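# Place foam block on the recessed far-aisle shelf

## Task

Pick up the small foam block lying on the desk and set it down on a shelf belonging to the shelving unit at the far end of the aisle that sits deeper back than its neighbours. The block must rest directly on the shelf board, not on top of any box, and the robot must neither tip over nor finish in a leaning state.

## Robot and tools

Robot: a Hello Robot Stretch 4, about 1.6 m tall, with one arm. It has an omni-wheel base (rim within 0.23 m of the base origin), a lift riding up a mast, an arm that telescopes straight forward, a three-axis wrist (yaw, pitch, roll) and a two-finger gripper. Cameras: head_camera, head_left_camera, head_right_camera (fisheye) and wrist_camera.

Frames: the base frame sits on the floor under the base centre, x ahead, y to the left, z up, in metres. hand_pose, a point between the open fingertips, is reported in this frame and may be slightly wrong. The odometry frame is the base frame as it was when the scene began; base_odometry is given there and is pure wheel counting, so slip shows up as travel. Heading is in radians, left positive, -3.142 to 3.142.

move: one action per call. blocking must always be false; the call comes back in about half a second while motion continues. An action holds base, joints or both, plus optional speeds, pace, contact_limits; alternatively end_of_arm alone ("enable_torque" revives any limp wrist or gripper motor, which then holds in place). Motions begin together and may finish separately. A later move overrides only the joints it names (and the base if named); the rest keep going.
- base: an object with a single command, an offset from where the base was last reported (or from where it is, if a move was still running). translate_m: drive straight, metres, forward positive, -2 to 2. strafe_m: slide sideways, metres, left positive, -2 to 2. rotate_rad: spin in place, radians, counter-clockwise seen from above positive, -3.2 to 3.2. Only translate_m and strafe_m may be combined, giving a straight diagonal path.
- joints: absolute targets, one object for the single arm, keyed by name: lift_m 0 to 1.2 m; arm_m 0 to 0.55 m extension; wrist_yaw_rad -1.134 to 4.276 (0 straight ahead, left positive, about 3.14 tucked back, beyond 3.4 the arm may obstruct); wrist_pitch_rad -1.117 to 4.259 (0 level, 1.57 pointing down); wrist_roll_rad -1.117 to 4.259 (0 fingers level, positive clockwise seen from behind); gripper_m -0.038 to 0.141, the fingertip gap in metres, possibly off by 0.015; at -0.02 or less the fingers press together. Out-of-range joint targets are clipped and reported; any other bad value gets the call refused; unknown keys make it invalid. Done tolerance is ±0.004 for lift, arm and gripper, ±0.02 rad for wrist joints.
- pace: "slow", "default", "fast" or "max". Base 0.1/0.3/0.4/0.6 m/s and 1/2/3/4 rad/s; lift 0.15/0.3/0.4/0.5 m/s; arm 0.1/0.4/0.6/0.7 m/s; wrist 1.82 rad/s always. A raised lift (above 0.2) slows the base, down to 0.3 m/s and 1 rad/s at full height.
- speeds: per-joint top speed overriding pace (not gripper_m).
- contact_limits: 0 (gentlest) to 1 (hardest), default 0.5, for arm_m, lift_m, translate_m, strafe_m, rotate_rad, each given only alongside its own command. A base limit persists until the next base action. The arm stops only after a firm push even at 0; for a light press use 0 and aim 1 to 3 mm beyond contact. Keep lift_m limit at least 0.15 when raising 1 kg.
Each action ends by 14 s (time_out).

wait(seconds 0 to 10): lets time pass, returns state and images, ends early once all moves rest. wait(0) shows the line "earlier move". stop: brakes all running motions and makes slack wheels hold; braked joints read "stopped" and may keep pressing. zoom_image(camera, region [x0, y0, x1, y1] in pixels, at most 504 by 504): enlarges part of a camera's latest image. finished_scene(scene): ends the scene; the result is judged with the robot left as it is.

Results: "move" reads done or the worst status; base_status and joint_status give per-motion outcomes (done, moving, off_target, stopped, contact_stop, time_out, limit_stop_at_own_body, limit_stop_at_tilt, torque_fault). An uncommanded stop or a refused call cancels the later move/wait/finished_scene calls in the same reply. joint_positions, hand_pose; lidar_m: 12 ranges in metres, 30-degree sectors starting straight ahead and going counter-clockwise (4th left, 7th behind, 10th right), "-" for nothing seen or closer than 0.25 m; it sees from about 0.15 m up, and misses glass and thin legs. wrist_depth_mm: 7x7 grid of depths, 100 to 2000 mm, "-" for invalid. turned_by_wheels vs turned_by_imu: a gap beyond about 0.1 rad over a move means a bump or slip. base_tilt in degrees (forward, right). motor_effort in percent with peak in brackets; servo_current in mA; on_its_own lists what the robot did by itself (slack joints, held targets, currents off their rest range). "pictures" names the images in order.

Gripping: close to more than 0.015 below the object's width; about 0.06 below resists tugs. Neither gripper reading nor done proves a grasp; a rise in the gripper servo_current does.

Avoid: tilt over 6 degrees (lift, arm and wheels go limp); wrist hitting the body (gripper over the base with low lift, upward pitch plus roll, or right yaw plus upward pitch); pushing the gripper into things while driving (torque_fault); driving or spinning fast with a heavy load far out; dropping the block, slamming, or leaving anything slack under load. The block may occasionally be nudged by an outside force.

Each tool is called after "Call:" by a JSON object that holds its "fn" and its "kwargs", one argument or row to a line.

## Session

Call:
{"fn": "move", "kwargs": {
  "cameras": ["all"],
  "blocking": false
}}

Scene clock: 0.00 s.
base_odometry: x=+0.000 y=+0.000 heading=+0.000
turned_by_wheels: +0.000
turned_by_imu: +0.000
base_tilt: forward=+0.4 right=+1.5
lidar_m: 1.23 1.23 1.41 2.40 1.42 1.83 2.96 2.95 1.60 1.35 1.35 1.48
base_status: not commanded
joint_positions: lift_m=+0.140 arm_m=+0.002 wrist_yaw_rad=+3.046 wrist_pitch_rad=+0.002 wrist_roll_rad=+0.000 gripper_m=+0.056
joint_status: not commanded
measured_speeds: all 0
motor_effort: lift_m=+20 arm_m=-4 wheel_0=+0 wheel_1=+0 wheel_2=+0
servo_current: wrist_yaw_rad=33 wrist_pitch_rad=33 wrist_roll_rad=26 gripper_m=46
hand_pose: x=-0.1056 y=+0.1144 z=+0.3181 quat_wxyz=(+0.048, -0.001, +0.000, +0.999) (m; base frame)
wrist_depth_mm: 136 139 - - - - - / 114 140 - - - - - / 123 150 - - - - - / 137 192 - - - - - / - - - - - 1921 - / 1118 1138 196 1008 1078 1205 1205 / 798 723 831 152 759 866 854
pictures: head_camera, head_left_camera, head_right_camera, wrist_camera

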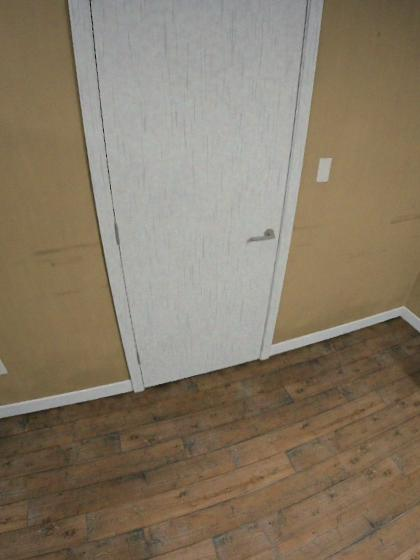

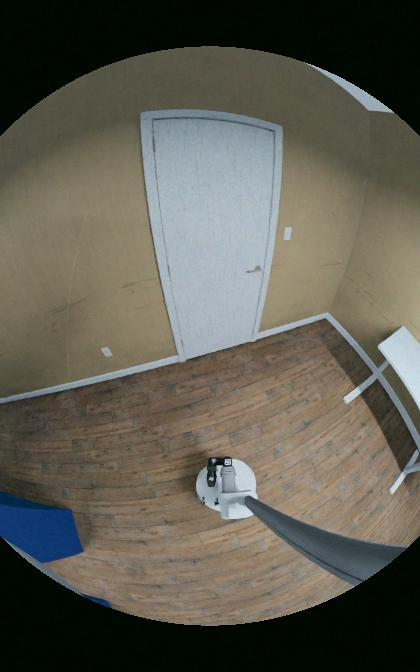

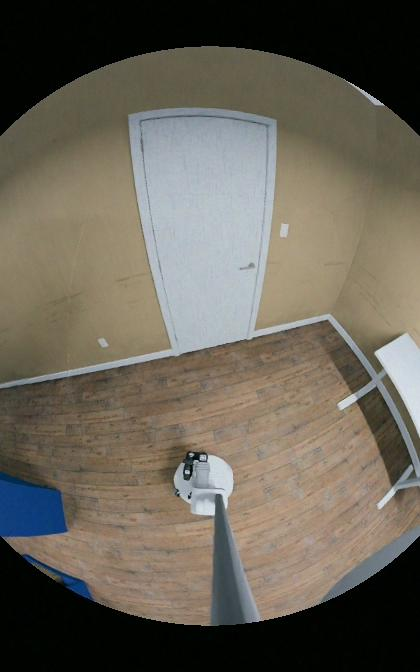

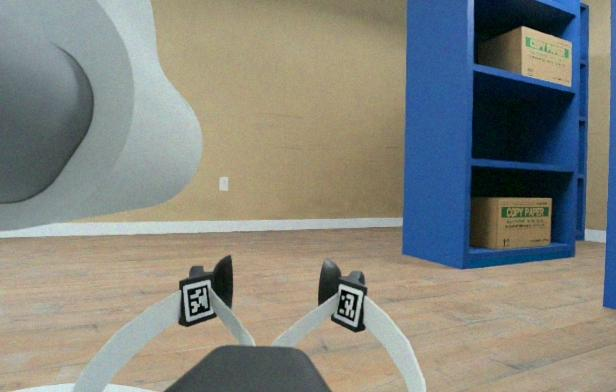

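Call:
{"fn": "move", "kwargs": {
  "base": {"rotate_rad": -1.57},
  "joints": {"lift_m": 0.95, "wrist_yaw_rad": 0, "wrist_pitch_rad": 0.6, "gripper_m": 0.12},
  "pace": "fast",
  "cameras": [],
  "blocking": false
}}

Call:
{"fn": "wait", "kwargs": {
  "seconds": 2,
  "cameras": ["head_camera", "head_left_camera", "head_right_camera"]
}}

Scene clock: 5.33 s.
move: limit_stop_at_own_body
base_odometry: x=+0.000 y=+0.000 heading=-0.392
turned_by_wheels: -0.392
turned_by_imu: -0.386
base_tilt: forward=+0.4 right=+1.4
lidar_m: 1.37 1.22 1.27 1.57 1.41 1.46 1.86 2.94 2.97 1.48 1.32 1.37
base_status: rotate_rad moving
joint_positions: lift_m=+0.169 arm_m=+0.002 wrist_yaw_rad=+2.683 wrist_pitch_rad=+0.380 wrist_roll_rad=+0.000 gripper_m=+0.076
joint_status: lift_m limit_stop_at_own_body; wrist_yaw_rad limit_stop_at_own_body; wrist_pitch_rad limit_stop_at_own_body; gripper_m moving
measured_speeds: translate_m=+0.002 strafe_m=-0.001 rotate_rad=-1.483 lift_m=+0.000 arm_m=+0.000 wrist_yaw_rad=+0.015 wrist_pitch_rad=+0.000 wrist_roll_rad=+0.000
on_its_own: wrist_yaw_rad is held at +2.688, not at your +0.000, since a limit_stop_at_own_body; wrist_pitch_rad is held at +0.377, not at your +0.600, since a limit_stop_at_own_body; lift_m is slack since a limit_stop_at_own_body (your +0.950 is given up); arm_m is slack since a limit_stop_at_own_body
motor_effort: lift_m=+21(27) arm_m=-3(4) wheel_0=+7(8) wheel_1=+9(9) wheel_2=+8(10)
servo_current: wrist_yaw_rad=46(130) wrist_pitch_rad=46(91) wrist_roll_rad=26(33) gripper_m=72(111)
hand_pose: x=-0.0283 y=+0.1969 z=+0.2397 quat_wxyz=(+0.223, -0.184, +0.043, +0.956) (m; base frame)
wrist_depth_mm: - - - - - - - / - - - - - - - / 1464 1464 1499 1366 1397 1661 1756 / 931 946 946 976 991 1008 1042 / 691 699 715 723 723 741 741 / 235 237 200 569 200 580 580 / 200 183 206 - 455 477 492
pictures: none
No camera images: "cameras" was empty.

not run: a stop that you did not command came earlier in this reply.

Call:
{"fn": "move", "kwargs": {
  "joints": {"lift_m": 0.95, "wrist_pitch_rad": 0},
  "pace": "fast",
  "cameras": [],
  "blocking": false
}}

Call:
{"fn": "wait", "kwargs": {
  "seconds": 1.2,
  "cameras": ["head_camera", "head_left_camera", "head_right_camera"]
}}

Scene clock: 10.33 s.
earlier move: limit_stop_at_own_body
move: moving
base_odometry: x=+0.000 y=+0.000 heading=-1.570
turned_by_wheels: -1.178
turned_by_imu: -1.165
base_tilt: forward=+0.4 right=+1.3
lidar_m: 1.34 1.34 1.48 1.24 1.23 1.47 2.48 1.42 1.84 2.93 2.95 1.57
base_status: done
joint_positions: lift_m=+0.234 arm_m=+0.002 wrist_yaw_rad=+2.684 wrist_pitch_rad=+0.007 wrist_roll_rad=+0.000 gripper_m=+0.120
joint_status: lift_m earlier limit_stop_at_own_body (moved +0.028 of +0.810); lift_m moving; wrist_yaw_rad limit_stop_at_own_body (moved -0.362 of -3.046); wrist_pitch_rad earlier limit_stop_at_own_body (moved +0.379 of +0.598); wrist_pitch_rad moving; the others done
measured_speeds: translate_m=+0.000 strafe_m=+0.000 rotate_rad=+0.000 lift_m=+0.248 arm_m=+0.000 wrist_yaw_rad=+0.000 wrist_pitch_rad=-0.021 wrist_roll_rad=+0.000
on_its_own: wrist_yaw_rad is held at +2.688, not at your +0.000, since a limit_stop_at_own_body; arm_m is slack since a limit_stop_at_own_body
motor_effort: lift_m=+26(27) arm_m=-3(4) wheel_0=+3(3) wheel_1=-1(1) wheel_2=+0(1)
servo_current: wrist_yaw_rad=33(46) wrist_pitch_rad=46(137) wrist_roll_rad=20(33) gripper_m=39(59)
hand_pose: x=-0.0470 y=+0.2058 z=+0.4099 quat_wxyz=(+0.227, -0.003, +0.001, +0.974) (m; base frame)
wrist_depth_mm: - - - - - - - / - - - - - - - / - - - - - - 960 / - - - - - - 976 / - - - - - - - / 1308 200 1160 1430 195 - - / 946 878 991 143 960 960 960
pictures: none
No camera images: "cameras" was empty.

Scene clock: 11.53 s.
earlier move: moving
base_odometry: x=+0.000 y=+0.000 heading=-1.570
turned_by_wheels: +0.000
turned_by_imu: +0.000
base_tilt: forward=+0.3 right=+1.4
lidar_m: 1.35 1.35 1.49 1.24 1.22 1.48 2.46 1.42 1.84 2.95 2.93 1.57
base_status: done
joint_positions: lift_m=+0.693 arm_m=+0.002 wrist_yaw_rad=+2.684 wrist_pitch_rad=+0.006 wrist_roll_rad=+0.000 gripper_m=+0.120
joint_status: lift_m moving; wrist_yaw_rad limit_stop_at_own_body (moved -0.362 of -3.046); wrist_pitch_rad moving; the others done
measured_speeds: translate_m=+0.000 strafe_m=+0.000 rotate_rad=+0.000 lift_m=+0.400 arm_m=+0.000 wrist_yaw_rad=+0.000 wrist_pitch_rad=+0.000 wrist_roll_rad=+0.000
on_its_own: wrist_yaw_rad is held at +2.688, not at your +0.000, since a limit_stop_at_own_body; arm_m is slack since a limit_stop_at_own_body
motor_effort: lift_m=+27(29) arm_m=-3(4) wheel_0=+3(3) wheel_1=-1(1) wheel_2=+1(1)
servo_current: wrist_yaw_rad=39(46) wrist_pitch_rad=52(137) wrist_roll_rad=26(39) gripper_m=52(59)
hand_pose: x=-0.0470 y=+0.2058 z=+0.8694 quat_wxyz=(+0.227, -0.003, +0.001, +0.974) (m; base frame)
wrist_depth_mm: - - - - - - - / - - - - - - 976 / - - - - - - - / - - - - - - - / - - - - - - - / - 198 - - 193 - - / 1983 1756 - - - - -
wait: 1.20 s; no rest
pictures: head_camera, head_left_camera, head_right_camera

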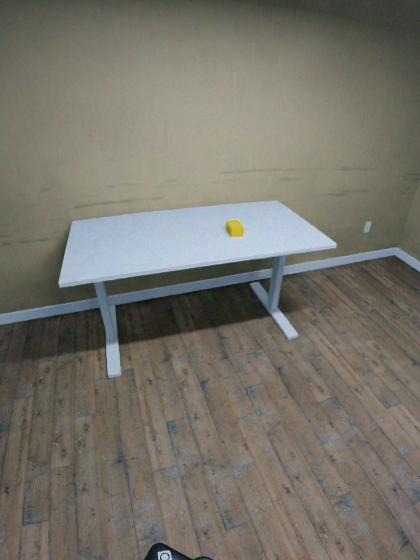

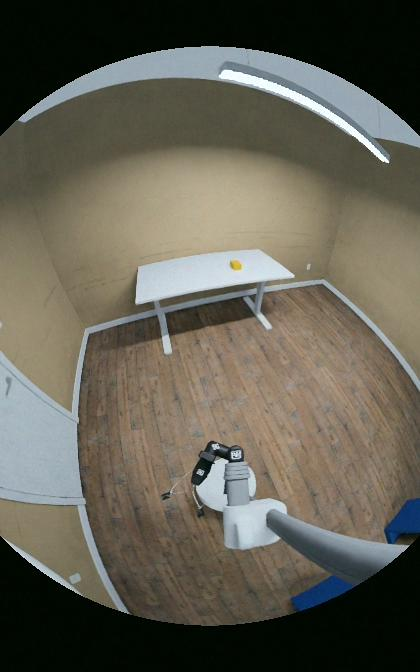

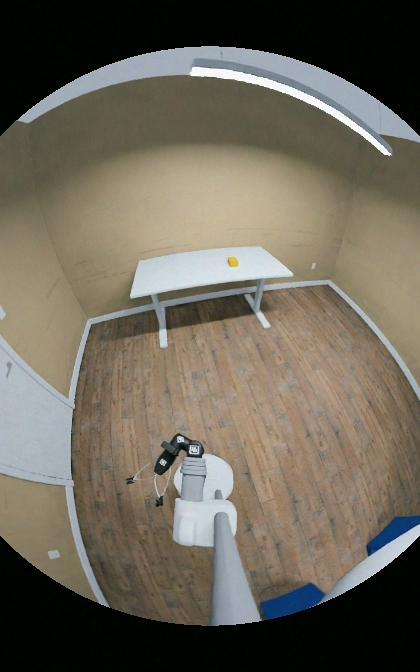

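Call:
{"fn": "move", "kwargs": {
  "base": {"translate_m": 0.4},
  "joints": {"wrist_yaw_rad": 0, "wrist_pitch_rad": 1.0},
  "pace": "fast",
  "cameras": ["head_camera"],
  "blocking": false
}}

Call:
{"fn": "zoom_image", "kwargs": {
  "camera": "head_camera",
  "region": [150, 180, 300, 290]
}}

Call:
{"fn": "wait", "kwargs": {
  "seconds": 2.5,
  "cameras": ["head_camera", "wrist_camera"]
}}

Call:
{"fn": "zoom_image", "kwargs": {
  "camera": "head_camera",
  "region": [150, 180, 300, 330]
}}

Scene clock: 24.77 s.
earlier move: done
move: moving
base_odometry: x=+0.000 y=-0.041 heading=-1.570
turned_by_wheels: +0.000
turned_by_imu: -0.001
base_tilt: forward=+0.5 right=+1.4
lidar_m: 1.28 1.31 1.48 1.26 1.24 1.49 2.47 1.45 1.85 2.92 2.94 1.53
base_status: translate_m moving
joint_positions: lift_m=+0.950 arm_m=+0.002 wrist_yaw_rad=+2.035 wrist_pitch_rad=+0.664 wrist_roll_rad=+0.000 gripper_m=+0.120
joint_status: wrist_yaw_rad moving; wrist_pitch_rad moving; the others done
measured_speeds: translate_m=+0.154 strafe_m=-0.001 rotate_rad=-0.004 lift_m=+0.000 arm_m=+0.000 wrist_yaw_rad=-1.814 wrist_pitch_rad=+1.819 wrist_roll_rad=+0.000
on_its_own: arm_m is slack since a limit_stop_at_own_body
motor_effort: lift_m=+24(24) arm_m=-3(3) wheel_0=+7(8) wheel_1=+7(7) wheel_2=-11(11)
servo_current: wrist_yaw_rad=78(117) wrist_pitch_rad=59(72) wrist_roll_rad=26(33) gripper_m=46(52)
hand_pose: x=+0.1496 y=+0.2422 z=+0.9500 quat_wxyz=(+0.497, -0.277, +0.171, +0.804) (m; base frame)
wrist_depth_mm: - - - - - - - / - - - - - - - / - - - - - - - / 1808 1808 1756 1661 - - - / 1537 1576 1576 1618 1576 1537 - / 1336 220 1281 1397 198 1397 1430 / 1182 1138 1229 143 1182 1229 1229
pictures: head_camera

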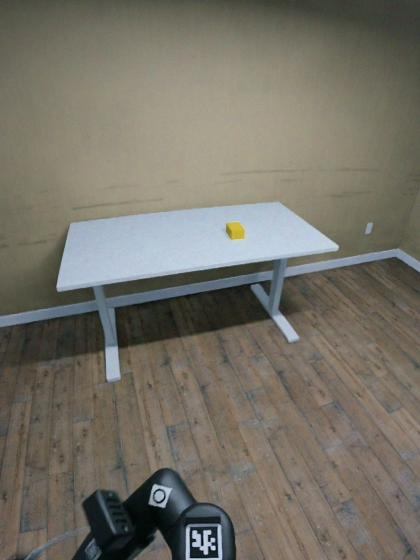

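Scaled by 3.360 from the camera's 420x560 image, which has a finer 1200x1600 frame.

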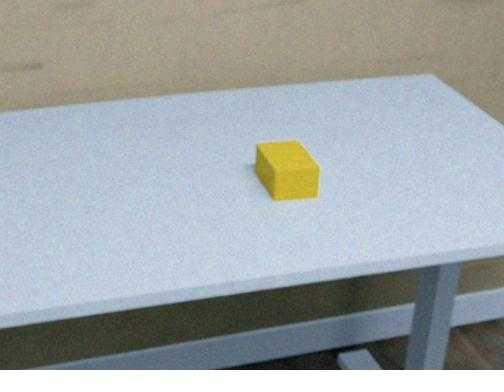

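Scene clock: 26.80 s.
earlier move: done
base_odometry: x=+0.001 y=-0.400 heading=-1.569
turned_by_wheels: +0.000
turned_by_imu: +0.000
base_tilt: forward=+0.2 right=+1.5
lidar_m: 0.97 0.96 1.64 1.35 1.35 1.60 2.74 1.79 2.10 2.83 2.81 1.15
base_status: done
joint_positions: lift_m=+0.950 arm_m=+0.002 wrist_yaw_rad=+0.003 wrist_pitch_rad=+0.999 wrist_roll_rad=+0.000 gripper_m=+0.120
joint_status: all done
measured_speeds: all 0
on_its_own: arm_m is slack since a limit_stop_at_own_body
motor_effort: lift_m=+24(24) arm_m=-4(4) wheel_0=+2(8) wheel_1=+1(8) wheel_2=+0(12)
servo_current: wrist_yaw_rad=33(117) wrist_pitch_rad=33(72) wrist_roll_rad=26(33) gripper_m=39(52)
hand_pose: x=+0.3295 y=-0.0869 z=+0.8853 quat_wxyz=(+0.878, -0.001, +0.479, +0.002) (m; base frame)
wrist_depth_mm: - - 1756 1808 1808 1863 1921 / 1537 1576 1618 1618 1661 1708 1708 / 1397 1430 1430 1430 1499 1537 1537 / 1308 1308 1308 1336 1336 1336 1366 / 1182 1182 1205 1182 1229 1255 1229 / 1078 220 1060 1138 198 1118 1138 / 1008 991 1042 143 1025 1025 1060
wait: 2.03 of 2.5 s (the move ended)
pictures: head_camera, wrist_camera
camera_calibration:
wrist_camera: T_world_to_cam=[[0.0140031, -0.99786, 0.0638636, -0.170579], [-0.852186, -0.0453206, -0.521273, 0.791413], [0.523052, -0.0471242, -0.850997, 0.806609], [0, 0, 0, 1]] pos_world=[0.254922, -0.0963357, 1.10986]

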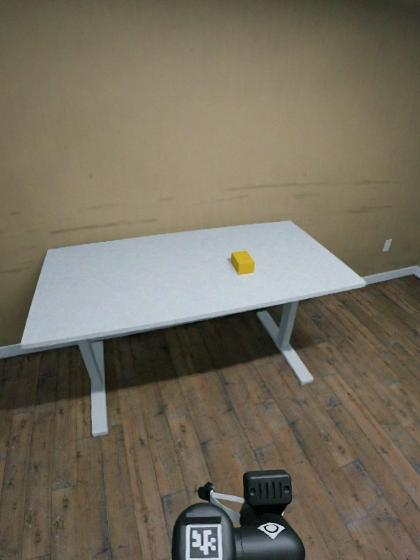

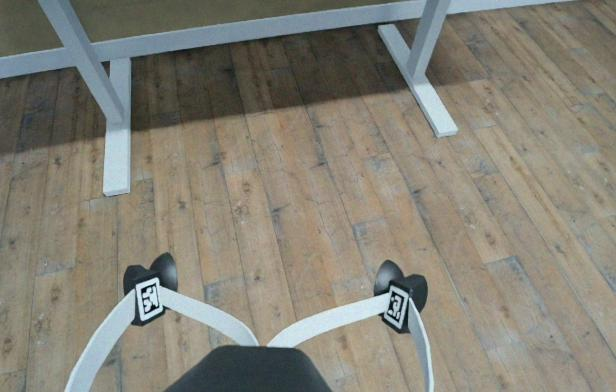

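Scaled by 3.360 from the camera's 420x560 image, which has a finer 1200x1600 frame.

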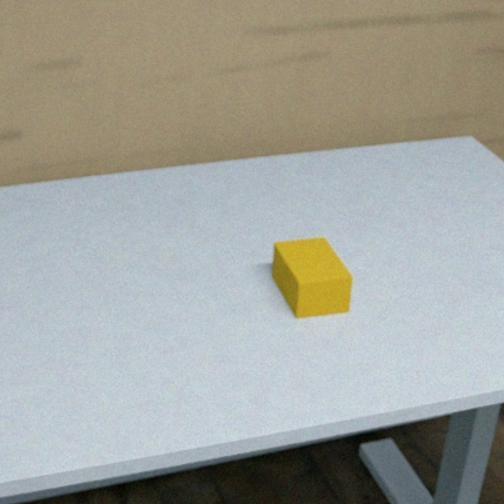

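Call:
{"fn": "move", "kwargs": {
  "base": {"translate_m": 0.7, "strafe_m": -0.11},
  "joints": {"lift_m": 1.12, "arm_m": 0.4, "wrist_pitch_rad": 1.57, "wrist_roll_rad": -0.175, "gripper_m": 0.13},
  "cameras": [],
  "blocking": false
}}

Call:
{"fn": "wait", "kwargs": {
  "seconds": 4,
  "cameras": ["head_camera", "wrist_camera"]
}}

Scene clock: 57.00 s.
move: moving
base_odometry: x=-0.004 y=-0.432 heading=-1.570
turned_by_wheels: +0.000
turned_by_imu: -0.001
base_tilt: forward=+0.4 right=+1.4
lidar_m: 0.92 0.94 1.64 1.36 1.37 1.58 2.71 1.84 2.10 2.83 2.80 1.12
base_status: translate_m moving; strafe_m moving
joint_positions: lift_m=+0.989 arm_m=+0.055 wrist_yaw_rad=+0.003 wrist_pitch_rad=+1.525 wrist_roll_rad=-0.173 gripper_m=+0.129
joint_status: lift_m moving; arm_m moving; wrist_pitch_rad moving; wrist_roll_rad moving; gripper_m moving
measured_speeds: translate_m=+0.125 strafe_m=-0.018 rotate_rad=+0.000 lift_m=+0.148 arm_m=+0.199 wrist_yaw_rad=+0.000 wrist_pitch_rad=+0.863 wrist_roll_rad=-0.006
motor_effort: lift_m=+26(26) arm_m=+7(9) wheel_0=+6(7) wheel_1=+3(6) wheel_2=-10(10)
servo_current: wrist_yaw_rad=39(46) wrist_pitch_rad=26(85) wrist_roll_rad=26(46) gripper_m=59(91)
hand_pose: x=+0.2389 y=-0.0874 z=+0.8790 quat_wxyz=(+0.720, -0.064, +0.688, +0.061) (m; base frame)
wrist_depth_mm: 1118 1118 1138 1138 1138 1182 1182 / 1118 1138 1138 1138 1118 1182 1160 / 1098 1118 1138 1138 1138 1138 1182 / 1098 1118 1098 1118 1138 1138 1160 / 1078 1098 891 1098 1138 1138 1138 / 1060 878 866 891 204 1118 1118 / 1060 1098 878 - 1098 1118 1138
pictures: none
No camera images: "cameras" was empty.

Scene clock: 60.33 s.
earlier move: done
base_odometry: x=-0.108 y=-1.100 heading=-1.569
turned_by_wheels: +0.000
turned_by_imu: -0.001
base_tilt: forward=+0.4 right=+1.4
lidar_m: 0.32 0.32 0.39 0.71 1.66 1.94 2.44 2.44 2.98 2.52 0.68 0.36
base_status: done
joint_positions: lift_m=+1.120 arm_m=+0.400 wrist_yaw_rad=+0.003 wrist_pitch_rad=+1.568 wrist_roll_rad=-0.173 gripper_m=+0.130
joint_status: all done
measured_speeds: all 0
motor_effort: lift_m=+24(27) arm_m=+6(9) wheel_0=+2(8) wheel_1=+2(6) wheel_2=+1(10)
servo_current: wrist_yaw_rad=33(52) wrist_pitch_rad=39(85) wrist_roll_rad=26(46) gripper_m=39(91)
hand_pose: x=+0.5718 y=-0.0874 z=+1.0094 quat_wxyz=(+0.705, -0.062, +0.703, +0.062) (m; base frame)
wrist_depth_mm: - - - - - - - / - - - - - - - / - - - 410 - - - / - - - 410 - - - / - - - - - - - / - 188 171 - 196 - - / - - - - - 1308 1281
wait: 3.33 of 4 s (the move ended)
pictures: head_camera, wrist_camera
camera_calibration:
wrist_camera: T_world_to_cam=[[0.218049, -0.974727, 0.0485907, -0.28163], [-0.975895, -0.2173, 0.0202588, 0.571531], [-0.00918804, -0.0518368, -0.998613, 1.23837], [0, 0, 0, 1]] pos_world=[0.630541, -0.0861256, 1.23876]

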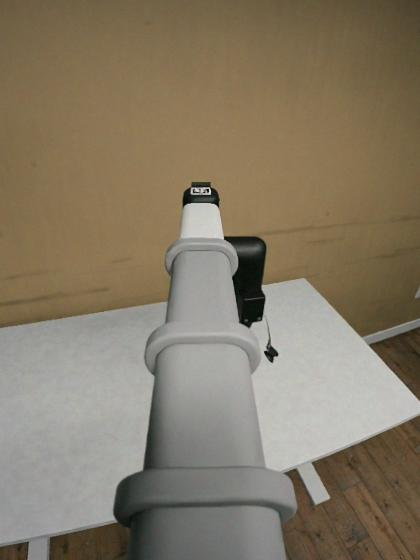

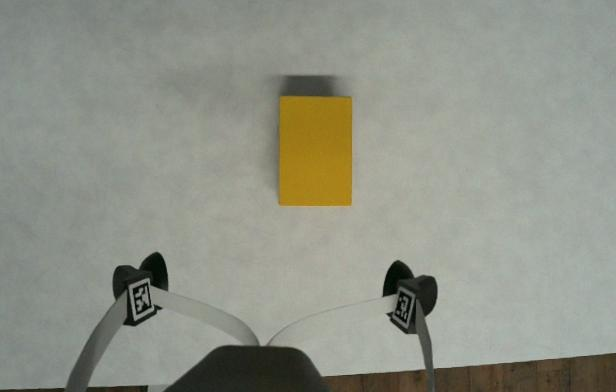

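Call:
{"fn": "move", "kwargs": {
  "base": {"strafe_m": -0.015},
  "joints": {"arm_m": 0.506, "lift_m": 1.0},
  "cameras": [],
  "blocking": false
}}

Call:
{"fn": "wait", "kwargs": {
  "seconds": 2,
  "cameras": ["wrist_camera"]
}}

Call:
{"fn": "move", "kwargs": {
  "joints": {"lift_m": 0.918},
  "speeds": {"lift_m": 0.12},
  "contact_limits": {"lift_m": 0.3},
  "cameras": [],
  "blocking": false
}}

Call:
{"fn": "wait", "kwargs": {
  "seconds": 2,
  "cameras": ["wrist_camera"]
}}

Scene clock: 79.20 s.
move: moving
base_odometry: x=-0.123 y=-1.100 heading=-1.569
turned_by_wheels: +0.000
turned_by_imu: -0.001
base_tilt: forward=+0.4 right=+1.3
lidar_m: 0.32 0.33 0.41 0.69 1.67 1.94 2.43 2.40 2.98 2.50 0.66 0.39
base_status: strafe_m moving
joint_positions: lift_m=+1.081 arm_m=+0.452 wrist_yaw_rad=+0.003 wrist_pitch_rad=+1.568 wrist_roll_rad=-0.173 gripper_m=+0.130
joint_status: lift_m moving; arm_m moving
measured_speeds: translate_m=+0.000 strafe_m=+0.000 rotate_rad=+0.000 lift_m=-0.149 arm_m=+0.198 wrist_yaw_rad=+0.000 wrist_pitch_rad=+0.000 wrist_roll_rad=+0.000
motor_effort: lift_m=+12(22) arm_m=+7(9) wheel_0=+2(9) wheel_1=-3(7) wheel_2=+0(1)
servo_current: wrist_yaw_rad=26(39) wrist_pitch_rad=33(46) wrist_roll_rad=26(33) gripper_m=39(52)
hand_pose: x=+0.6242 y=-0.0874 z=+0.9710 quat_wxyz=(+0.705, -0.062, +0.703, +0.062) (m; base frame)
wrist_depth_mm: - - - - - - - / - - - - - - - / - - - 373 - - - / - - - 375 - - - / - - - 375 - - - / - 188 171 - 196 - - / - - - - - - -
pictures: none
No camera images: "cameras" was empty.

Scene clock: 80.23 s.
earlier move: done
base_odometry: x=-0.123 y=-1.100 heading=-1.569
turned_by_wheels: +0.000
turned_by_imu: +0.000
base_tilt: forward=+0.4 right=+1.3
lidar_m: 0.34 0.33 0.39 0.70 1.69 1.94 2.43 2.42 2.97 2.52 0.68 0.39
base_status: done
joint_positions: lift_m=+1.000 arm_m=+0.506 wrist_yaw_rad=+0.003 wrist_pitch_rad=+1.568 wrist_roll_rad=-0.173 gripper_m=+0.130
joint_status: all done
measured_speeds: all 0
motor_effort: lift_m=+14(22) arm_m=+6(9) wheel_0=+2(9) wheel_1=-1(7) wheel_2=+0(1)
servo_current: wrist_yaw_rad=39(46) wrist_pitch_rad=52(59) wrist_roll_rad=26(33) gripper_m=46(59)
hand_pose: x=+0.6777 y=-0.0874 z=+0.8903 quat_wxyz=(+0.705, -0.062, +0.703, +0.062) (m; base frame)
wrist_depth_mm: - - - - - - - / - - - - - - - / - - - - - - - / - - - 289 - - - / - - 289 290 - - - / - 188 182 289 196 - - / - - - - - - -
wait: 1.03 of 2 s (the move ended)
pictures: wrist_camera
camera_calibration:
wrist_camera: T_world_to_cam=[[0.217954, -0.974749, 0.0485922, -0.298889], [-0.975916, -0.217205, 0.0202558, 0.677416], [-0.00918984, -0.0518367, -0.998613, 1.12041], [0, 0, 0, 1]] pos_world=[0.736541, -0.0861254, 1.11966]

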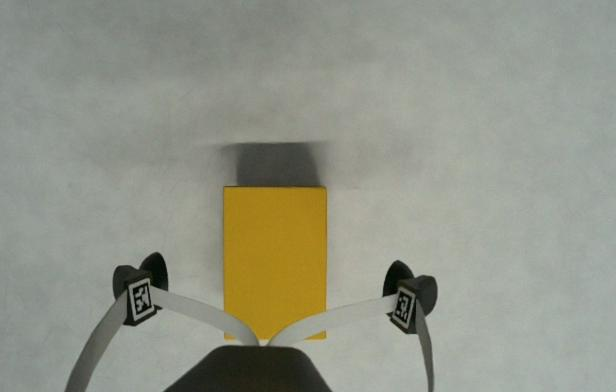

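Scene clock: 80.73 s.
move: moving
base_odometry: x=-0.123 y=-1.100 heading=-1.569
turned_by_wheels: +0.000
turned_by_imu: +0.000
base_tilt: forward=+0.5 right=+1.3
lidar_m: 0.31 0.33 0.39 0.68 1.66 1.93 2.45 2.42 2.96 2.53 0.66 0.39
base_status: not commanded
joint_positions: lift_m=+0.963 arm_m=+0.506 wrist_yaw_rad=+0.003 wrist_pitch_rad=+1.568 wrist_roll_rad=-0.173 gripper_m=+0.130
joint_status: lift_m moving
measured_speeds: translate_m=+0.000 strafe_m=+0.000 rotate_rad=+0.000 lift_m=-0.120 arm_m=+0.000 wrist_yaw_rad=+0.000 wrist_pitch_rad=+0.000 wrist_roll_rad=+0.000
motor_effort: lift_m=+14(14) arm_m=+6(6) wheel_0=+2(2) wheel_1=-1(1) wheel_2=+0(0)
servo_current: wrist_yaw_rad=33(46) wrist_pitch_rad=39(52) wrist_roll_rad=33(33) gripper_m=33(46)
contact_limits: lift_m 0.3
hand_pose: x=+0.6777 y=-0.0874 z=+0.8528 quat_wxyz=(+0.705, -0.062, +0.703, +0.062) (m; base frame)
wrist_depth_mm: - - - - - - - / - - - - - - - / - - - - - - - / - - 252 252 - - - / - - 251 253 - - - / - 188 253 254 195 - - / - - - - - - -
pictures: none
No camera images: "cameras" was empty.

Scene clock: 81.60 s.
earlier move: done
base_odometry: x=-0.123 y=-1.100 heading=-1.569
turned_by_wheels: +0.000
turned_by_imu: +0.000
base_tilt: forward=+0.3 right=+1.4
lidar_m: 0.34 0.33 0.41 0.68 1.66 1.94 2.45 2.43 2.96 2.52 0.71 0.38
base_status: not commanded
joint_positions: lift_m=+0.918 arm_m=+0.506 wrist_yaw_rad=+0.003 wrist_pitch_rad=+1.568 wrist_roll_rad=-0.173 gripper_m=+0.130
joint_status: all done
measured_speeds: all 0
motor_effort: lift_m=+14(14) arm_m=+6(6) wheel_0=+2(2) wheel_1=-1(1) wheel_2=+0(0)
servo_current: wrist_yaw_rad=39(46) wrist_pitch_rad=46(52) wrist_roll_rad=20(33) gripper_m=46(59)
contact_limits: lift_m 0.3
hand_pose: x=+0.6777 y=-0.0874 z=+0.8083 quat_wxyz=(+0.705, -0.062, +0.703, +0.062) (m; base frame)
wrist_depth_mm: - - - - - - - / - - - - - - - / - - - - - - - / - - 204 206 - - - / - - 205 206 - - - / - 188 205 207 196 - - / - - 206 - - - -
wait: 0.87 of 2 s (the move ended)
pictures: wrist_camera
camera_calibration:
wrist_camera: T_world_to_cam=[[0.217954, -0.974749, 0.0485922, -0.294905], [-0.975916, -0.217205, 0.0202558, 0.679077], [-0.00918984, -0.0518367, -0.998613, 1.03852], [0, 0, 0, 1]] pos_world=[0.736541, -0.0861254, 1.03766]

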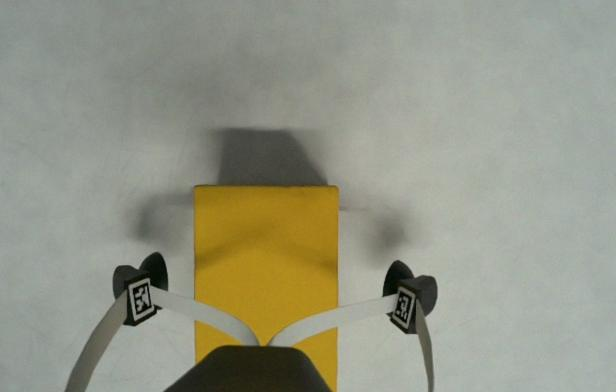

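Call:
{"fn": "move", "kwargs": {
  "joints": {"gripper_m": 0.035},
  "cameras": [],
  "blocking": false
}}

Call:
{"fn": "wait", "kwargs": {
  "seconds": 1.2,
  "cameras": []
}}

Call:
{"fn": "move", "kwargs": {
  "joints": {"lift_m": 1.1},
  "cameras": [],
  "blocking": false
}}

Call:
{"fn": "wait", "kwargs": {
  "seconds": 1.0,
  "cameras": ["wrist_camera"]
}}

Scene clock: 89.70 s.
move: moving
base_odometry: x=-0.123 y=-1.100 heading=-1.569
turned_by_wheels: +0.000
turned_by_imu: -0.001
base_tilt: forward=+0.3 right=+1.4
lidar_m: 0.32 0.34 0.39 0.70 1.66 1.93 2.43 2.44 2.99 2.51 0.70 0.40
base_status: not commanded
joint_positions: lift_m=+0.918 arm_m=+0.506 wrist_yaw_rad=+0.003 wrist_pitch_rad=+1.568 wrist_roll_rad=-0.173 gripper_m=+0.116
joint_status: gripper_m moving
measured_speeds: all 0
motor_effort: lift_m=+14(14) arm_m=+6(6) wheel_0=+2(2) wheel_1=-1(1) wheel_2=+0(0)
servo_current: wrist_yaw_rad=39(39) wrist_pitch_rad=46(59) wrist_roll_rad=33(33) gripper_m=91(117)
contact_limits: lift_m 0.3
hand_pose: x=+0.6777 y=-0.0874 z=+0.8083 quat_wxyz=(+0.705, -0.062, +0.703, +0.062) (m; base frame)
wrist_depth_mm: - - - - - - - / - - - - - - - / - - - - - - - / - - 206 206 - - - / - - 205 206 - - - / - 185 205 206 193 - - / - - - - - - -
pictures: none
No camera images: "cameras" was empty.

Scene clock: 90.90 s.
earlier move: moving
base_odometry: x=-0.123 y=-1.100 heading=-1.569
turned_by_wheels: +0.000
turned_by_imu: +0.000
base_tilt: forward=+0.4 right=+1.4
lidar_m: 0.31 0.34 0.38 0.73 1.67 1.93 2.42 2.45 2.97 2.52 0.72 0.40
base_status: not commanded
joint_positions: lift_m=+0.918 arm_m=+0.506 wrist_yaw_rad=+0.003 wrist_pitch_rad=+1.568 wrist_roll_rad=-0.173 gripper_m=+0.036
joint_status: gripper_m moving
measured_speeds: all 0
motor_effort: lift_m=+14(14) arm_m=+6(6) wheel_0=+2(2) wheel_1=-1(1) wheel_2=+0(0)
servo_current: wrist_yaw_rad=33(46) wrist_pitch_rad=26(59) wrist_roll_rad=26(33) gripper_m=104(202)
contact_limits: lift_m 0.3
hand_pose: x=+0.6777 y=-0.0874 z=+0.8083 quat_wxyz=(+0.705, -0.062, +0.703, +0.062) (m; base frame)
wrist_depth_mm: - - - - - - - / - - - - - - - / - - - - - - - / - - 190 190 - - - / - - 190 191 - - - / - 171 190 191 186 - - / - - - 191 - - -
wait: 1.20 s; no rest
pictures: none
No camera images: "cameras" was empty.

Scene clock: 91.40 s.
move: moving
base_odometry: x=-0.123 y=-1.100 heading=-1.569
turned_by_wheels: +0.000
turned_by_imu: +0.000
base_tilt: forward=+0.4 right=+1.6
lidar_m: 0.34 0.31 0.37 0.70 1.69 1.93 2.45 2.41 2.95 2.52 0.69 0.40
base_status: not commanded
joint_positions: lift_m=+0.957 arm_m=+0.506 wrist_yaw_rad=+0.003 wrist_pitch_rad=+1.568 wrist_roll_rad=-0.173 gripper_m=+0.036
joint_status: lift_m moving; the others done
measured_speeds: translate_m=+0.000 strafe_m=+0.000 rotate_rad=+0.000 lift_m=+0.149 arm_m=+0.000 wrist_yaw_rad=+0.000 wrist_pitch_rad=+0.000 wrist_roll_rad=+0.000
motor_effort: lift_m=+25(28) arm_m=+6(6) wheel_0=+2(2) wheel_1=-1(1) wheel_2=+0(0)
servo_current: wrist_yaw_rad=33(46) wrist_pitch_rad=46(52) wrist_roll_rad=26(33) gripper_m=98(117)
hand_pose: x=+0.6777 y=-0.0874 z=+0.8466 quat_wxyz=(+0.705, -0.062, +0.703, +0.062) (m; base frame)
wrist_depth_mm: - - - - - - - / - - - - - - - / - - - - - - - / - - 189 191 - - - / - - 190 191 - - - / - 171 190 191 186 - - / - - - 191 - - -
pictures: none
No camera images: "cameras" was empty.

Scene clock: 92.40 s.
earlier move: moving
base_odometry: x=-0.123 y=-1.100 heading=-1.569
turned_by_wheels: +0.000
turned_by_imu: +0.000
base_tilt: forward=+0.3 right=+1.4
lidar_m: 0.31 0.33 0.40 0.71 1.66 1.93 2.44 2.44 2.99 2.53 0.68 0.39
base_status: not commanded
joint_positions: lift_m=+1.099 arm_m=+0.506 wrist_yaw_rad=+0.003 wrist_pitch_rad=+1.568 wrist_roll_rad=-0.173 gripper_m=+0.036
joint_status: lift_m moving; the others done
measured_speeds: translate_m=+0.000 strafe_m=+0.000 rotate_rad=+0.000 lift_m=+0.019 arm_m=+0.000 wrist_yaw_rad=+0.000 wrist_pitch_rad=+0.000 wrist_roll_rad=+0.000
motor_effort: lift_m=+24(28) arm_m=+6(6) wheel_0=+2(2) wheel_1=-1(1) wheel_2=+0(0)
servo_current: wrist_yaw_rad=33(46) wrist_pitch_rad=39(65) wrist_roll_rad=33(39) gripper_m=104(117)
hand_pose: x=+0.6777 y=-0.0874 z=+0.9891 quat_wxyz=(+0.705, -0.062, +0.703, +0.062) (m; base frame)
wrist_depth_mm: - - - - - - - / - - - - - - - / - - - - - - - / - - 189 190 - - - / - - 189 191 - - - / - 171 190 191 186 - - / - - - 191 - - -
wait: 1.00 s; no rest
pictures: wrist_camera
camera_calibration:
wrist_camera: T_world_to_cam=[[0.217954, -0.974749, 0.0485922, -0.30369], [-0.975916, -0.217205, 0.0202558, 0.675415], [-0.00918984, -0.0518367, -0.998613, 1.21907], [0, 0, 0, 1]] pos_world=[0.736541, -0.0861254, 1.21846]

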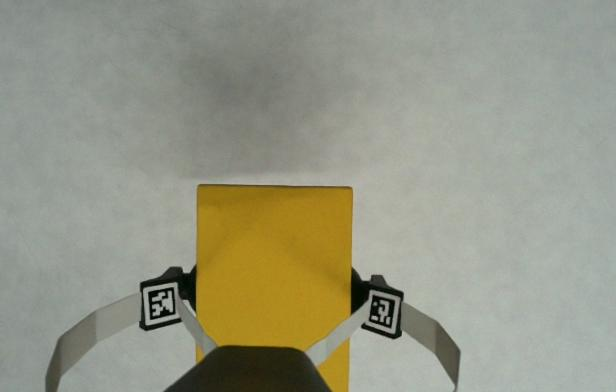

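Call:
{"fn": "move", "kwargs": {
  "base": {"translate_m": -0.9},
  "joints": {"arm_m": 0.1, "wrist_roll_rad": 0},
  "cameras": [],
  "blocking": false
}}

Call:
{"fn": "wait", "kwargs": {
  "seconds": 4.5,
  "cameras": []
}}

Call:
{"fn": "move", "kwargs": {
  "base": {"rotate_rad": -1.57},
  "joints": {"wrist_pitch_rad": 0},
  "pace": "max",
  "cameras": [],
  "blocking": false
}}

Call:
{"fn": "wait", "kwargs": {
  "seconds": 3,
  "cameras": ["all"]
}}

Scene clock: 103.03 s.
earlier move: done
move: moving
base_odometry: x=-0.123 y=-1.068 heading=-1.569
turned_by_wheels: +0.000
turned_by_imu: -0.001
base_tilt: forward=+0.4 right=+1.3
lidar_m: 0.34 0.35 0.44 0.77 1.63 1.90 2.42 2.40 2.99 2.53 0.75 0.42
base_status: translate_m moving
joint_positions: lift_m=+1.100 arm_m=+0.454 wrist_yaw_rad=+0.003 wrist_pitch_rad=+1.568 wrist_roll_rad=-0.002 gripper_m=+0.036
joint_status: arm_m moving; wrist_roll_rad moving; the others done
measured_speeds: translate_m=-0.124 strafe_m=-0.001 rotate_rad=+0.003 lift_m=+0.000 arm_m=-0.198 wrist_yaw_rad=+0.000 wrist_pitch_rad=+0.000 wrist_roll_rad=+0.006
motor_effort: lift_m=+24(24) arm_m=-8(10) wheel_0=-7(7) wheel_1=-6(6) wheel_2=+9(10)
servo_current: wrist_yaw_rad=39(46) wrist_pitch_rad=39(52) wrist_roll_rad=39(65) gripper_m=98(111)
hand_pose: x=+0.6257 y=-0.0874 z=+0.9894 quat_wxyz=(+0.708, -0.002, +0.706, +0.002) (m; base frame)
wrist_depth_mm: - - - - - - - / - - - - - - - / - - - - - - - / - - 189 190 - - - / - - 190 191 - - - / - 171 190 191 186 - - / - - - 191 - 1255 1255
pictures: none
No camera images: "cameras" was empty.

Scene clock: 107.03 s.
earlier move: done
base_odometry: x=-0.125 y=-0.200 heading=-1.569
turned_by_wheels: +0.000
turned_by_imu: +0.000
base_tilt: forward=+0.3 right=+1.3
lidar_m: 1.18 1.19 1.70 1.43 1.41 1.66 1.58 1.58 1.88 2.77 2.76 1.40
base_status: done
joint_positions: lift_m=+1.100 arm_m=+0.100 wrist_yaw_rad=+0.003 wrist_pitch_rad=+1.568 wrist_roll_rad=-0.002 gripper_m=+0.036
joint_status: all done
measured_speeds: all 0
motor_effort: lift_m=+23(24) arm_m=-6(10) wheel_0=-2(7) wheel_1=+0(8) wheel_2=+0(11)
servo_current: wrist_yaw_rad=39(46) wrist_pitch_rad=39(52) wrist_roll_rad=26(65) gripper_m=98(117)
hand_pose: x=+0.2722 y=-0.0874 z=+0.9895 quat_wxyz=(+0.708, -0.002, +0.706, +0.002) (m; base frame)
wrist_depth_mm: 1205 1205 1229 1229 1255 1255 1255 / 1205 1182 1229 1229 1229 1229 1281 / 1229 1205 1229 1229 1229 1255 1229 / 1205 1229 191 191 1255 1229 1255 / 1205 1229 190 191 1229 1255 1281 / 1205 186 190 191 185 1255 1255 / 1205 1229 1229 191 1281 1255 1281
wait: 4.00 of 4.5 s (the move ended)
pictures: none
No camera images: "cameras" was empty.

Scene clock: 107.53 s.
move: moving
base_odometry: x=-0.125 y=-0.200 heading=-1.739
turned_by_wheels: -0.170
turned_by_imu: -0.167
base_tilt: forward=+0.4 right=+1.4
lidar_m: 1.20 1.19 1.27 1.47 1.41 1.54 2.25 1.57 1.88 2.84 2.76 1.58
base_status: rotate_rad moving
joint_positions: lift_m=+1.100 arm_m=+0.100 wrist_yaw_rad=+0.003 wrist_pitch_rad=+0.865 wrist_roll_rad=-0.002 gripper_m=+0.036
joint_status: wrist_pitch_rad moving
measured_speeds: translate_m=+0.000 strafe_m=+0.002 rotate_rad=-0.637 lift_m=+0.000 arm_m=+0.000 wrist_yaw_rad=+0.000 wrist_pitch_rad=-1.814 wrist_roll_rad=+0.000
motor_effort: lift_m=+23(23) arm_m=-6(6) wheel_0=+6(7) wheel_1=+6(7) wheel_2=+7(8)
servo_current: wrist_yaw_rad=39(46) wrist_pitch_rad=98(111) wrist_roll_rad=26(33) gripper_m=104(111)
hand_pose: x=+0.4583 y=-0.0868 z=+1.0583 quat_wxyz=(+0.908, -0.001, +0.419, +0.002) (m; base frame)
wrist_depth_mm: - - - - - - - / - 1863 1983 1921 1983 - - / 1661 1708 1708 1708 1756 1808 1756 / 1537 1537 1499 191 1618 1618 1661 / 1366 1366 190 191 1430 1430 1397 / 1229 185 190 191 186 1336 1336 / 1160 1160 1160 191 1160 1182 1229
pictures: none
No camera images: "cameras" was empty.

Scene clock: 109.53 s.
earlier move: done
base_odometry: x=-0.125 y=-0.200 heading=-3.139
turned_by_wheels: -1.400
turned_by_imu: -1.382
base_tilt: forward=+0.3 right=+1.5
lidar_m: 2.76 2.75 1.39 1.19 1.17 1.72 1.40 1.41 1.65 1.57 1.58 1.87
base_status: done
joint_positions: lift_m=+1.100 arm_m=+0.100 wrist_yaw_rad=+0.003 wrist_pitch_rad=+0.007 wrist_roll_rad=-0.002 gripper_m=+0.036
joint_status: all done
measured_speeds: all 0
motor_effort: lift_m=+22(23) arm_m=-6(6) wheel_0=+2(7) wheel_1=+2(8) wheel_2=+2(8)
servo_current: wrist_yaw_rad=33(46) wrist_pitch_rad=46(137) wrist_roll_rad=33(39) gripper_m=104(117)
hand_pose: x=+0.5598 y=-0.0865 z=+1.2759 quat_wxyz=(+1.000, -0.001, +0.003, +0.002) (m; base frame)
wrist_depth_mm: - - - - - - - / - - - - - - - / - - - - - - - / - - - 191 - - - / - - 190 191 - - - / - 186 190 191 186 - - / - - - 191 - - -
wait: 2.00 of 3 s (the move ended)
pictures: head_camera, head_left_camera, head_right_camera, wrist_camera
camera_calibration:
wrist_camera: T_world_to_cam=[[-0.0446397, -0.997979, 0.0452304, -0.141804], [-0.0297043, -0.0439296, -0.998593, 1.33998], [0.998561, -0.0459205, -0.0276832, -0.297986], [0, 0, 0, 1]] pos_world=[0.33103, -0.096336, 1.33626]

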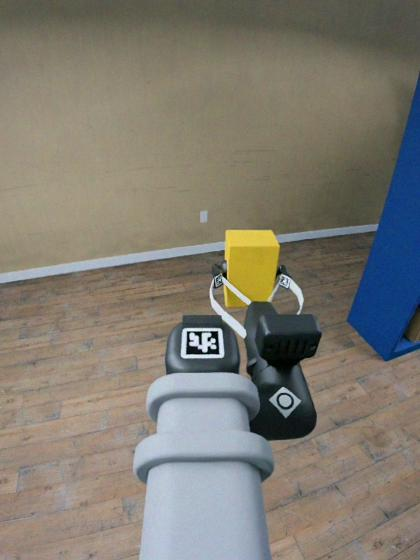

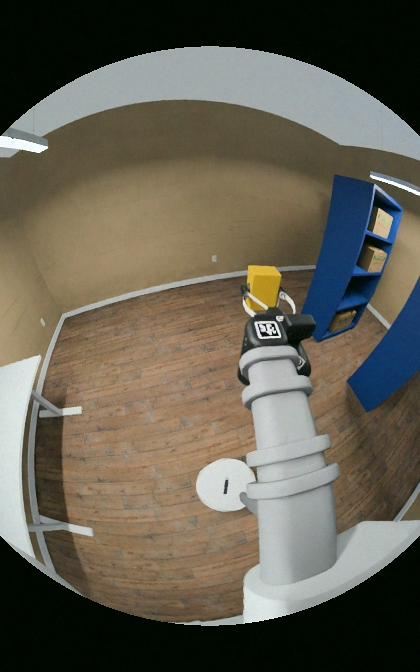

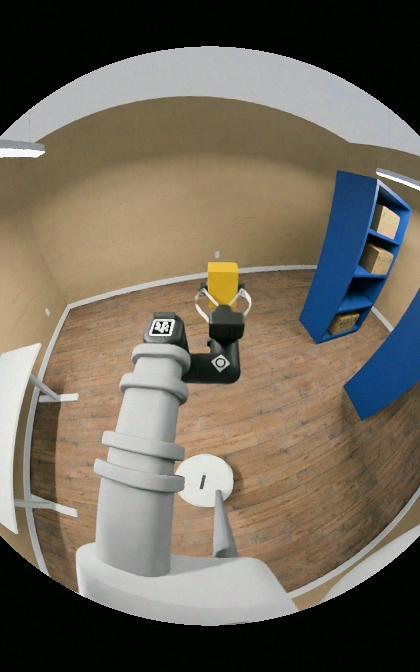

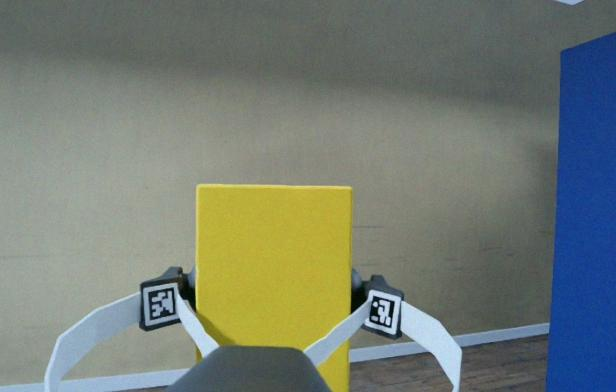

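Call:
{"fn": "move", "kwargs": {
  "base": {"rotate_rad": -1.296},
  "joints": {"arm_m": 0.02},
  "pace": "max",
  "cameras": [],
  "blocking": false
}}

Call:
{"fn": "wait", "kwargs": {
  "seconds": 2.2,
  "cameras": []
}}

Call:
{"fn": "move", "kwargs": {
  "base": {"strafe_m": 0.63},
  "cameras": [],
  "blocking": false
}}

Call:
{"fn": "wait", "kwargs": {
  "seconds": 2.6,
  "cameras": ["head_camera", "head_left_camera", "head_right_camera"]
}}

Scene clock: 128.03 s.
move: moving
base_odometry: x=-0.125 y=-0.200 heading=+2.974
turned_by_wheels: -0.170
turned_by_imu: -0.169
base_tilt: forward=+0.2 right=+1.4
lidar_m: 2.83 2.77 1.62 1.23 1.20 1.94 1.45 1.40 1.55 2.26 1.57 1.83
base_status: rotate_rad moving
joint_positions: lift_m=+1.100 arm_m=+0.030 wrist_yaw_rad=+0.003 wrist_pitch_rad=+0.007 wrist_roll_rad=-0.002 gripper_m=+0.036
joint_status: arm_m moving
measured_speeds: translate_m=+0.000 strafe_m=+0.001 rotate_rad=-0.639 lift_m=+0.000 arm_m=-0.126 wrist_yaw_rad=+0.000 wrist_pitch_rad=+0.000 wrist_roll_rad=+0.000
motor_effort: lift_m=+22(22) arm_m=-9(9) wheel_0=+6(7) wheel_1=+6(8) wheel_2=+6(8)
servo_current: wrist_yaw_rad=26(39) wrist_pitch_rad=52(52) wrist_roll_rad=33(33) gripper_m=104(111)
hand_pose: x=+0.4892 y=-0.0865 z=+1.2759 quat_wxyz=(+1.000, -0.001, +0.003, +0.002) (m; base frame)
wrist_depth_mm: - - - - - - - / - - - - - - - / - - - - - - - / - - - 191 - - - / - - 190 191 - - - / - 185 190 191 185 - - / - - - 191 - - -
pictures: none
No camera images: "cameras" was empty.

Scene clock: 129.80 s.
earlier move: done
base_odometry: x=-0.125 y=-0.200 heading=+1.849
turned_by_wheels: -1.125
turned_by_imu: -1.111
base_tilt: forward=+0.3 right=+1.4
lidar_m: 1.58 1.86 2.90 2.78 2.82 1.27 1.19 1.27 1.46 1.41 1.50 2.06
base_status: done
joint_positions: lift_m=+1.100 arm_m=+0.020 wrist_yaw_rad=+0.003 wrist_pitch_rad=+0.007 wrist_roll_rad=-0.002 gripper_m=+0.036
joint_status: all done
measured_speeds: all 0
motor_effort: lift_m=+22(23) arm_m=-6(9) wheel_0=+3(7) wheel_1=+3(8) wheel_2=+3(8)
servo_current: wrist_yaw_rad=39(52) wrist_pitch_rad=46(65) wrist_roll_rad=20(33) gripper_m=91(117)
hand_pose: x=+0.4798 y=-0.0865 z=+1.2759 quat_wxyz=(+1.000, -0.001, +0.003, +0.002) (m; base frame)
wrist_depth_mm: - - - - - - - / - - - - - - - / - - - - - - - / - - 190 190 - - - / - - 190 191 - - - / - 186 190 192 186 - - / - - - 191 - - -
wait: 1.77 of 2.2 s (the move ended)
pictures: none
No camera images: "cameras" was empty.

Scene clock: 130.30 s.
move: moving
base_odometry: x=-0.161 y=-0.210 heading=+1.849
turned_by_wheels: +0.000
turned_by_imu: +0.000
base_tilt: forward=+0.4 right=+1.3
lidar_m: 1.57 1.84 2.84 2.75 2.81 1.24 1.20 1.27 1.51 1.44 1.53 2.11
base_status: strafe_m moving
joint_positions: lift_m=+1.100 arm_m=+0.020 wrist_yaw_rad=+0.003 wrist_pitch_rad=+0.007 wrist_roll_rad=-0.002 gripper_m=+0.036
joint_status: not commanded
measured_speeds: translate_m=+0.000 strafe_m=+0.143 rotate_rad=+0.000 lift_m=+0.000 arm_m=+0.000 wrist_yaw_rad=+0.000 wrist_pitch_rad=+0.000 wrist_roll_rad=+0.000
motor_effort: lift_m=+22(22) arm_m=-6(6) wheel_0=-9(11) wheel_1=+10(10) wheel_2=+0(2)
servo_current: wrist_yaw_rad=39(46) wrist_pitch_rad=52(52) wrist_roll_rad=33(33) gripper_m=98(111)
hand_pose: x=+0.4798 y=-0.0865 z=+1.2759 quat_wxyz=(+1.000, -0.001, +0.003, +0.002) (m; base frame)
wrist_depth_mm: - - - - - - - / - - - - - - - / - - - - - - - / - - 190 191 - - - / - - 190 191 - - - / - 185 190 191 186 - - / - - 191 191 - - -
pictures: none
No camera images: "cameras" was empty.

Scene clock: 132.90 s.
earlier move: moving
base_odometry: x=-0.730 y=-0.373 heading=+1.849
turned_by_wheels: +0.000
turned_by_imu: +0.001
base_tilt: forward=+0.3 right=+1.4
lidar_m: 1.62 1.66 2.18 2.15 2.25 1.21 1.18 1.24 2.12 2.01 2.17 1.66
base_status: strafe_m moving
joint_positions: lift_m=+1.100 arm_m=+0.020 wrist_yaw_rad=+0.003 wrist_pitch_rad=+0.007 wrist_roll_rad=-0.002 gripper_m=+0.036
joint_status: not commanded
measured_speeds: translate_m=+0.000 strafe_m=+0.012 rotate_rad=+0.002 lift_m=+0.000 arm_m=+0.000 wrist_yaw_rad=+0.000 wrist_pitch_rad=+0.000 wrist_roll_rad=+0.000
motor_effort: lift_m=+22(23) arm_m=-6(6) wheel_0=-1(11) wheel_1=-2(11) wheel_2=+1(2)
servo_current: wrist_yaw_rad=33(46) wrist_pitch_rad=46(65) wrist_roll_rad=26(33) gripper_m=111(111)
hand_pose: x=+0.4798 y=-0.0865 z=+1.2759 quat_wxyz=(+1.000, -0.001, +0.003, +0.002) (m; base frame)
wrist_depth_mm: - - - - - - - / - - - - - - - / - - - - - - - / - - 190 191 - - - / - - 190 191 - - - / - 170 190 191 186 - - / - - - 191 - - -
wait: 2.60 s; no rest
pictures: head_camera, head_left_camera, head_right_camera

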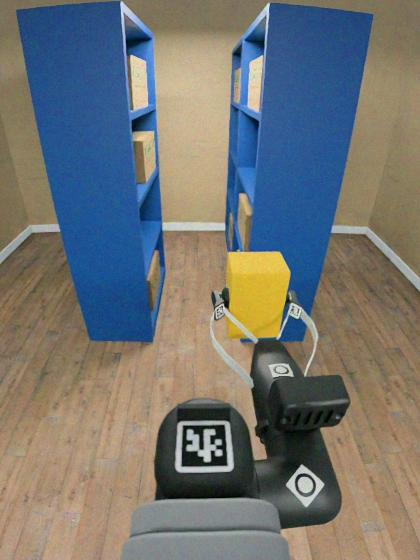

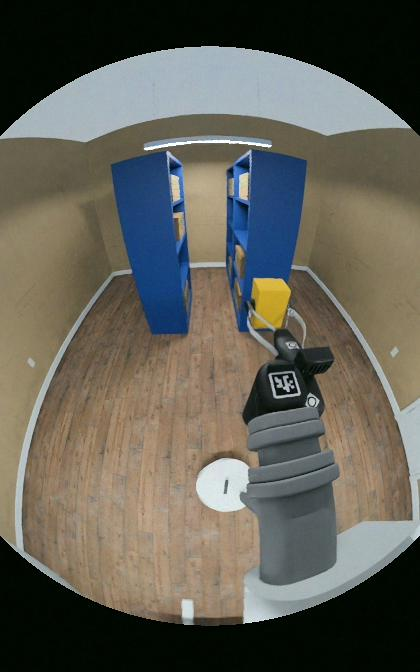

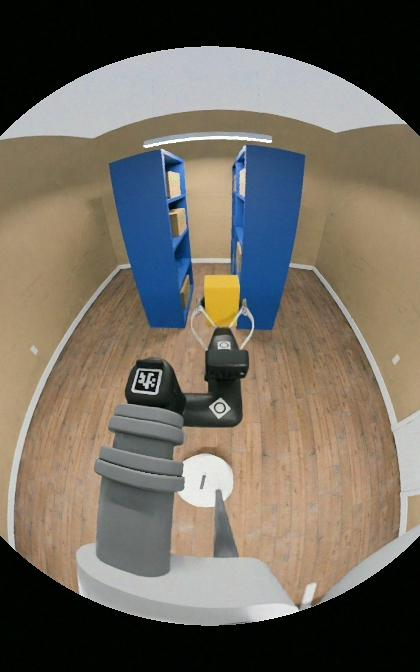

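Call:
{"fn": "zoom_image", "kwargs": {
  "camera": "head_camera",
  "region": [80, 0, 320, 260]
}}

Scaled by 1.938 from the camera's 420x560 image, which has a finer 1200x1600 frame.

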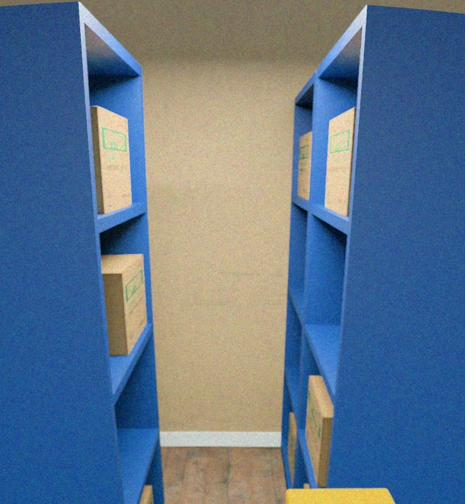

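Call:
{"fn": "move", "kwargs": {
  "base": {"translate_m": 1.95, "strafe_m": -0.01},
  "joints": {"wrist_pitch_rad": 1.57, "arm_m": 0.0},
  "pace": "max",
  "cameras": [],
  "blocking": false
}}

Call:
{"fn": "wait", "kwargs": {
  "seconds": 5.6,
  "cameras": ["head_camera", "head_left_camera"]
}}

Scene clock: 181.90 s.
earlier move: done
move: moving
base_odometry: x=-0.740 y=-0.339 heading=+1.849
turned_by_wheels: +0.000
turned_by_imu: -0.001
base_tilt: forward=+0.2 right=+1.4
lidar_m: 1.58 1.61 2.26 2.15 2.25 1.24 1.21 1.24 2.15 2.04 2.15 1.60
base_status: translate_m moving; strafe_m moving
joint_positions: lift_m=+1.100 arm_m=+0.002 wrist_yaw_rad=+0.003 wrist_pitch_rad=+0.709 wrist_roll_rad=-0.002 gripper_m=+0.036
joint_status: arm_m moving; wrist_pitch_rad moving
joint sent to its limit — arm_m, lower limit.
measured_speeds: translate_m=+0.136 strafe_m=-0.002 rotate_rad=-0.004 lift_m=+0.000 arm_m=+0.000 wrist_yaw_rad=+0.000 wrist_pitch_rad=+1.818 wrist_roll_rad=+0.000
motor_effort: lift_m=+22(23) arm_m=-6(8) wheel_0=+6(7) wheel_1=+5(8) wheel_2=-9(10)
servo_current: wrist_yaw_rad=33(39) wrist_pitch_rad=39(78) wrist_roll_rad=20(33) gripper_m=91(111)
hand_pose: x=+0.3924 y=-0.0868 z=+1.0901 quat_wxyz=(+0.938, -0.001, +0.347, +0.002) (m; base frame)
wrist_depth_mm: - - - - 1430 - - / - - - - - - - / - - - - - - - / - - 190 191 - - - / 1756 1708 190 191 1756 1863 1863 / 1499 182 190 191 185 1618 1576 / 1281 1308 1308 191 1336 1336 1430
pictures: none
No camera images: "cameras" was empty.

Scene clock: 187.50 s.
earlier move: moving
base_odometry: x=-1.220 y=+1.375 heading=+1.849
turned_by_wheels: +0.000
turned_by_imu: -0.002
base_tilt: forward=+0.3 right=+1.3
lidar_m: 1.13 0.45 0.33 0.31 0.34 3.08 3.94 3.68 0.25 0.25 0.25 0.34
base_status: translate_m moving; strafe_m moving
joint_positions: lift_m=+1.100 arm_m=+0.002 wrist_yaw_rad=+0.003 wrist_pitch_rad=+1.568 wrist_roll_rad=-0.002 gripper_m=+0.036
joint_status: all done
joint sent to its limit — arm_m, lower limit.
measured_speeds: translate_m=+0.276 strafe_m=-0.001 rotate_rad=+0.002 lift_m=+0.000 arm_m=+0.000 wrist_yaw_rad=+0.000 wrist_pitch_rad=+0.000 wrist_roll_rad=+0.000
motor_effort: lift_m=+22(23) arm_m=-6(9) wheel_0=+3(7) wheel_1=+3(8) wheel_2=-2(11)
servo_current: wrist_yaw_rad=39(46) wrist_pitch_rad=39(78) wrist_roll_rad=26(33) gripper_m=111(117)
hand_pose: x=+0.1744 y=-0.0874 z=+0.9895 quat_wxyz=(+0.708, -0.002, +0.706, +0.002) (m; base frame)
wrist_depth_mm: - - 1205 1229 917 418 418 / - 917 1229 1229 683 418 421 / - 1008 1229 1229 691 421 418 / - 1042 191 190 654 421 424 / - 1118 190 191 - 421 - / - 175 190 191 186 - - / - 1229 1229 191 - - -
wait: 5.60 s; no rest
pictures: head_camera, head_left_camera

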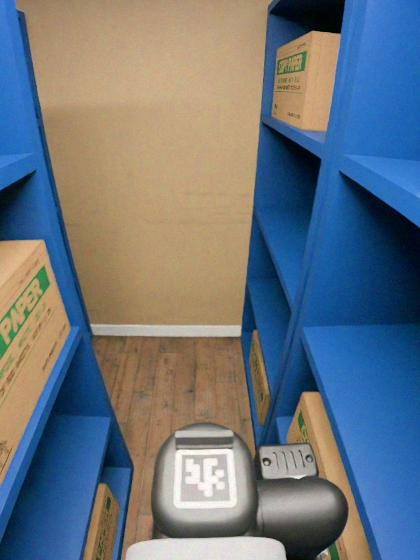

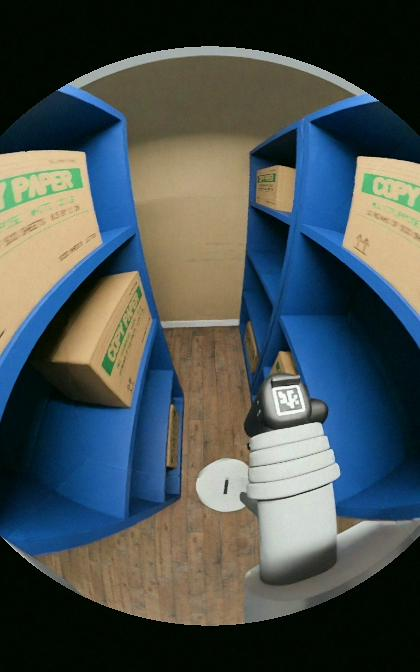

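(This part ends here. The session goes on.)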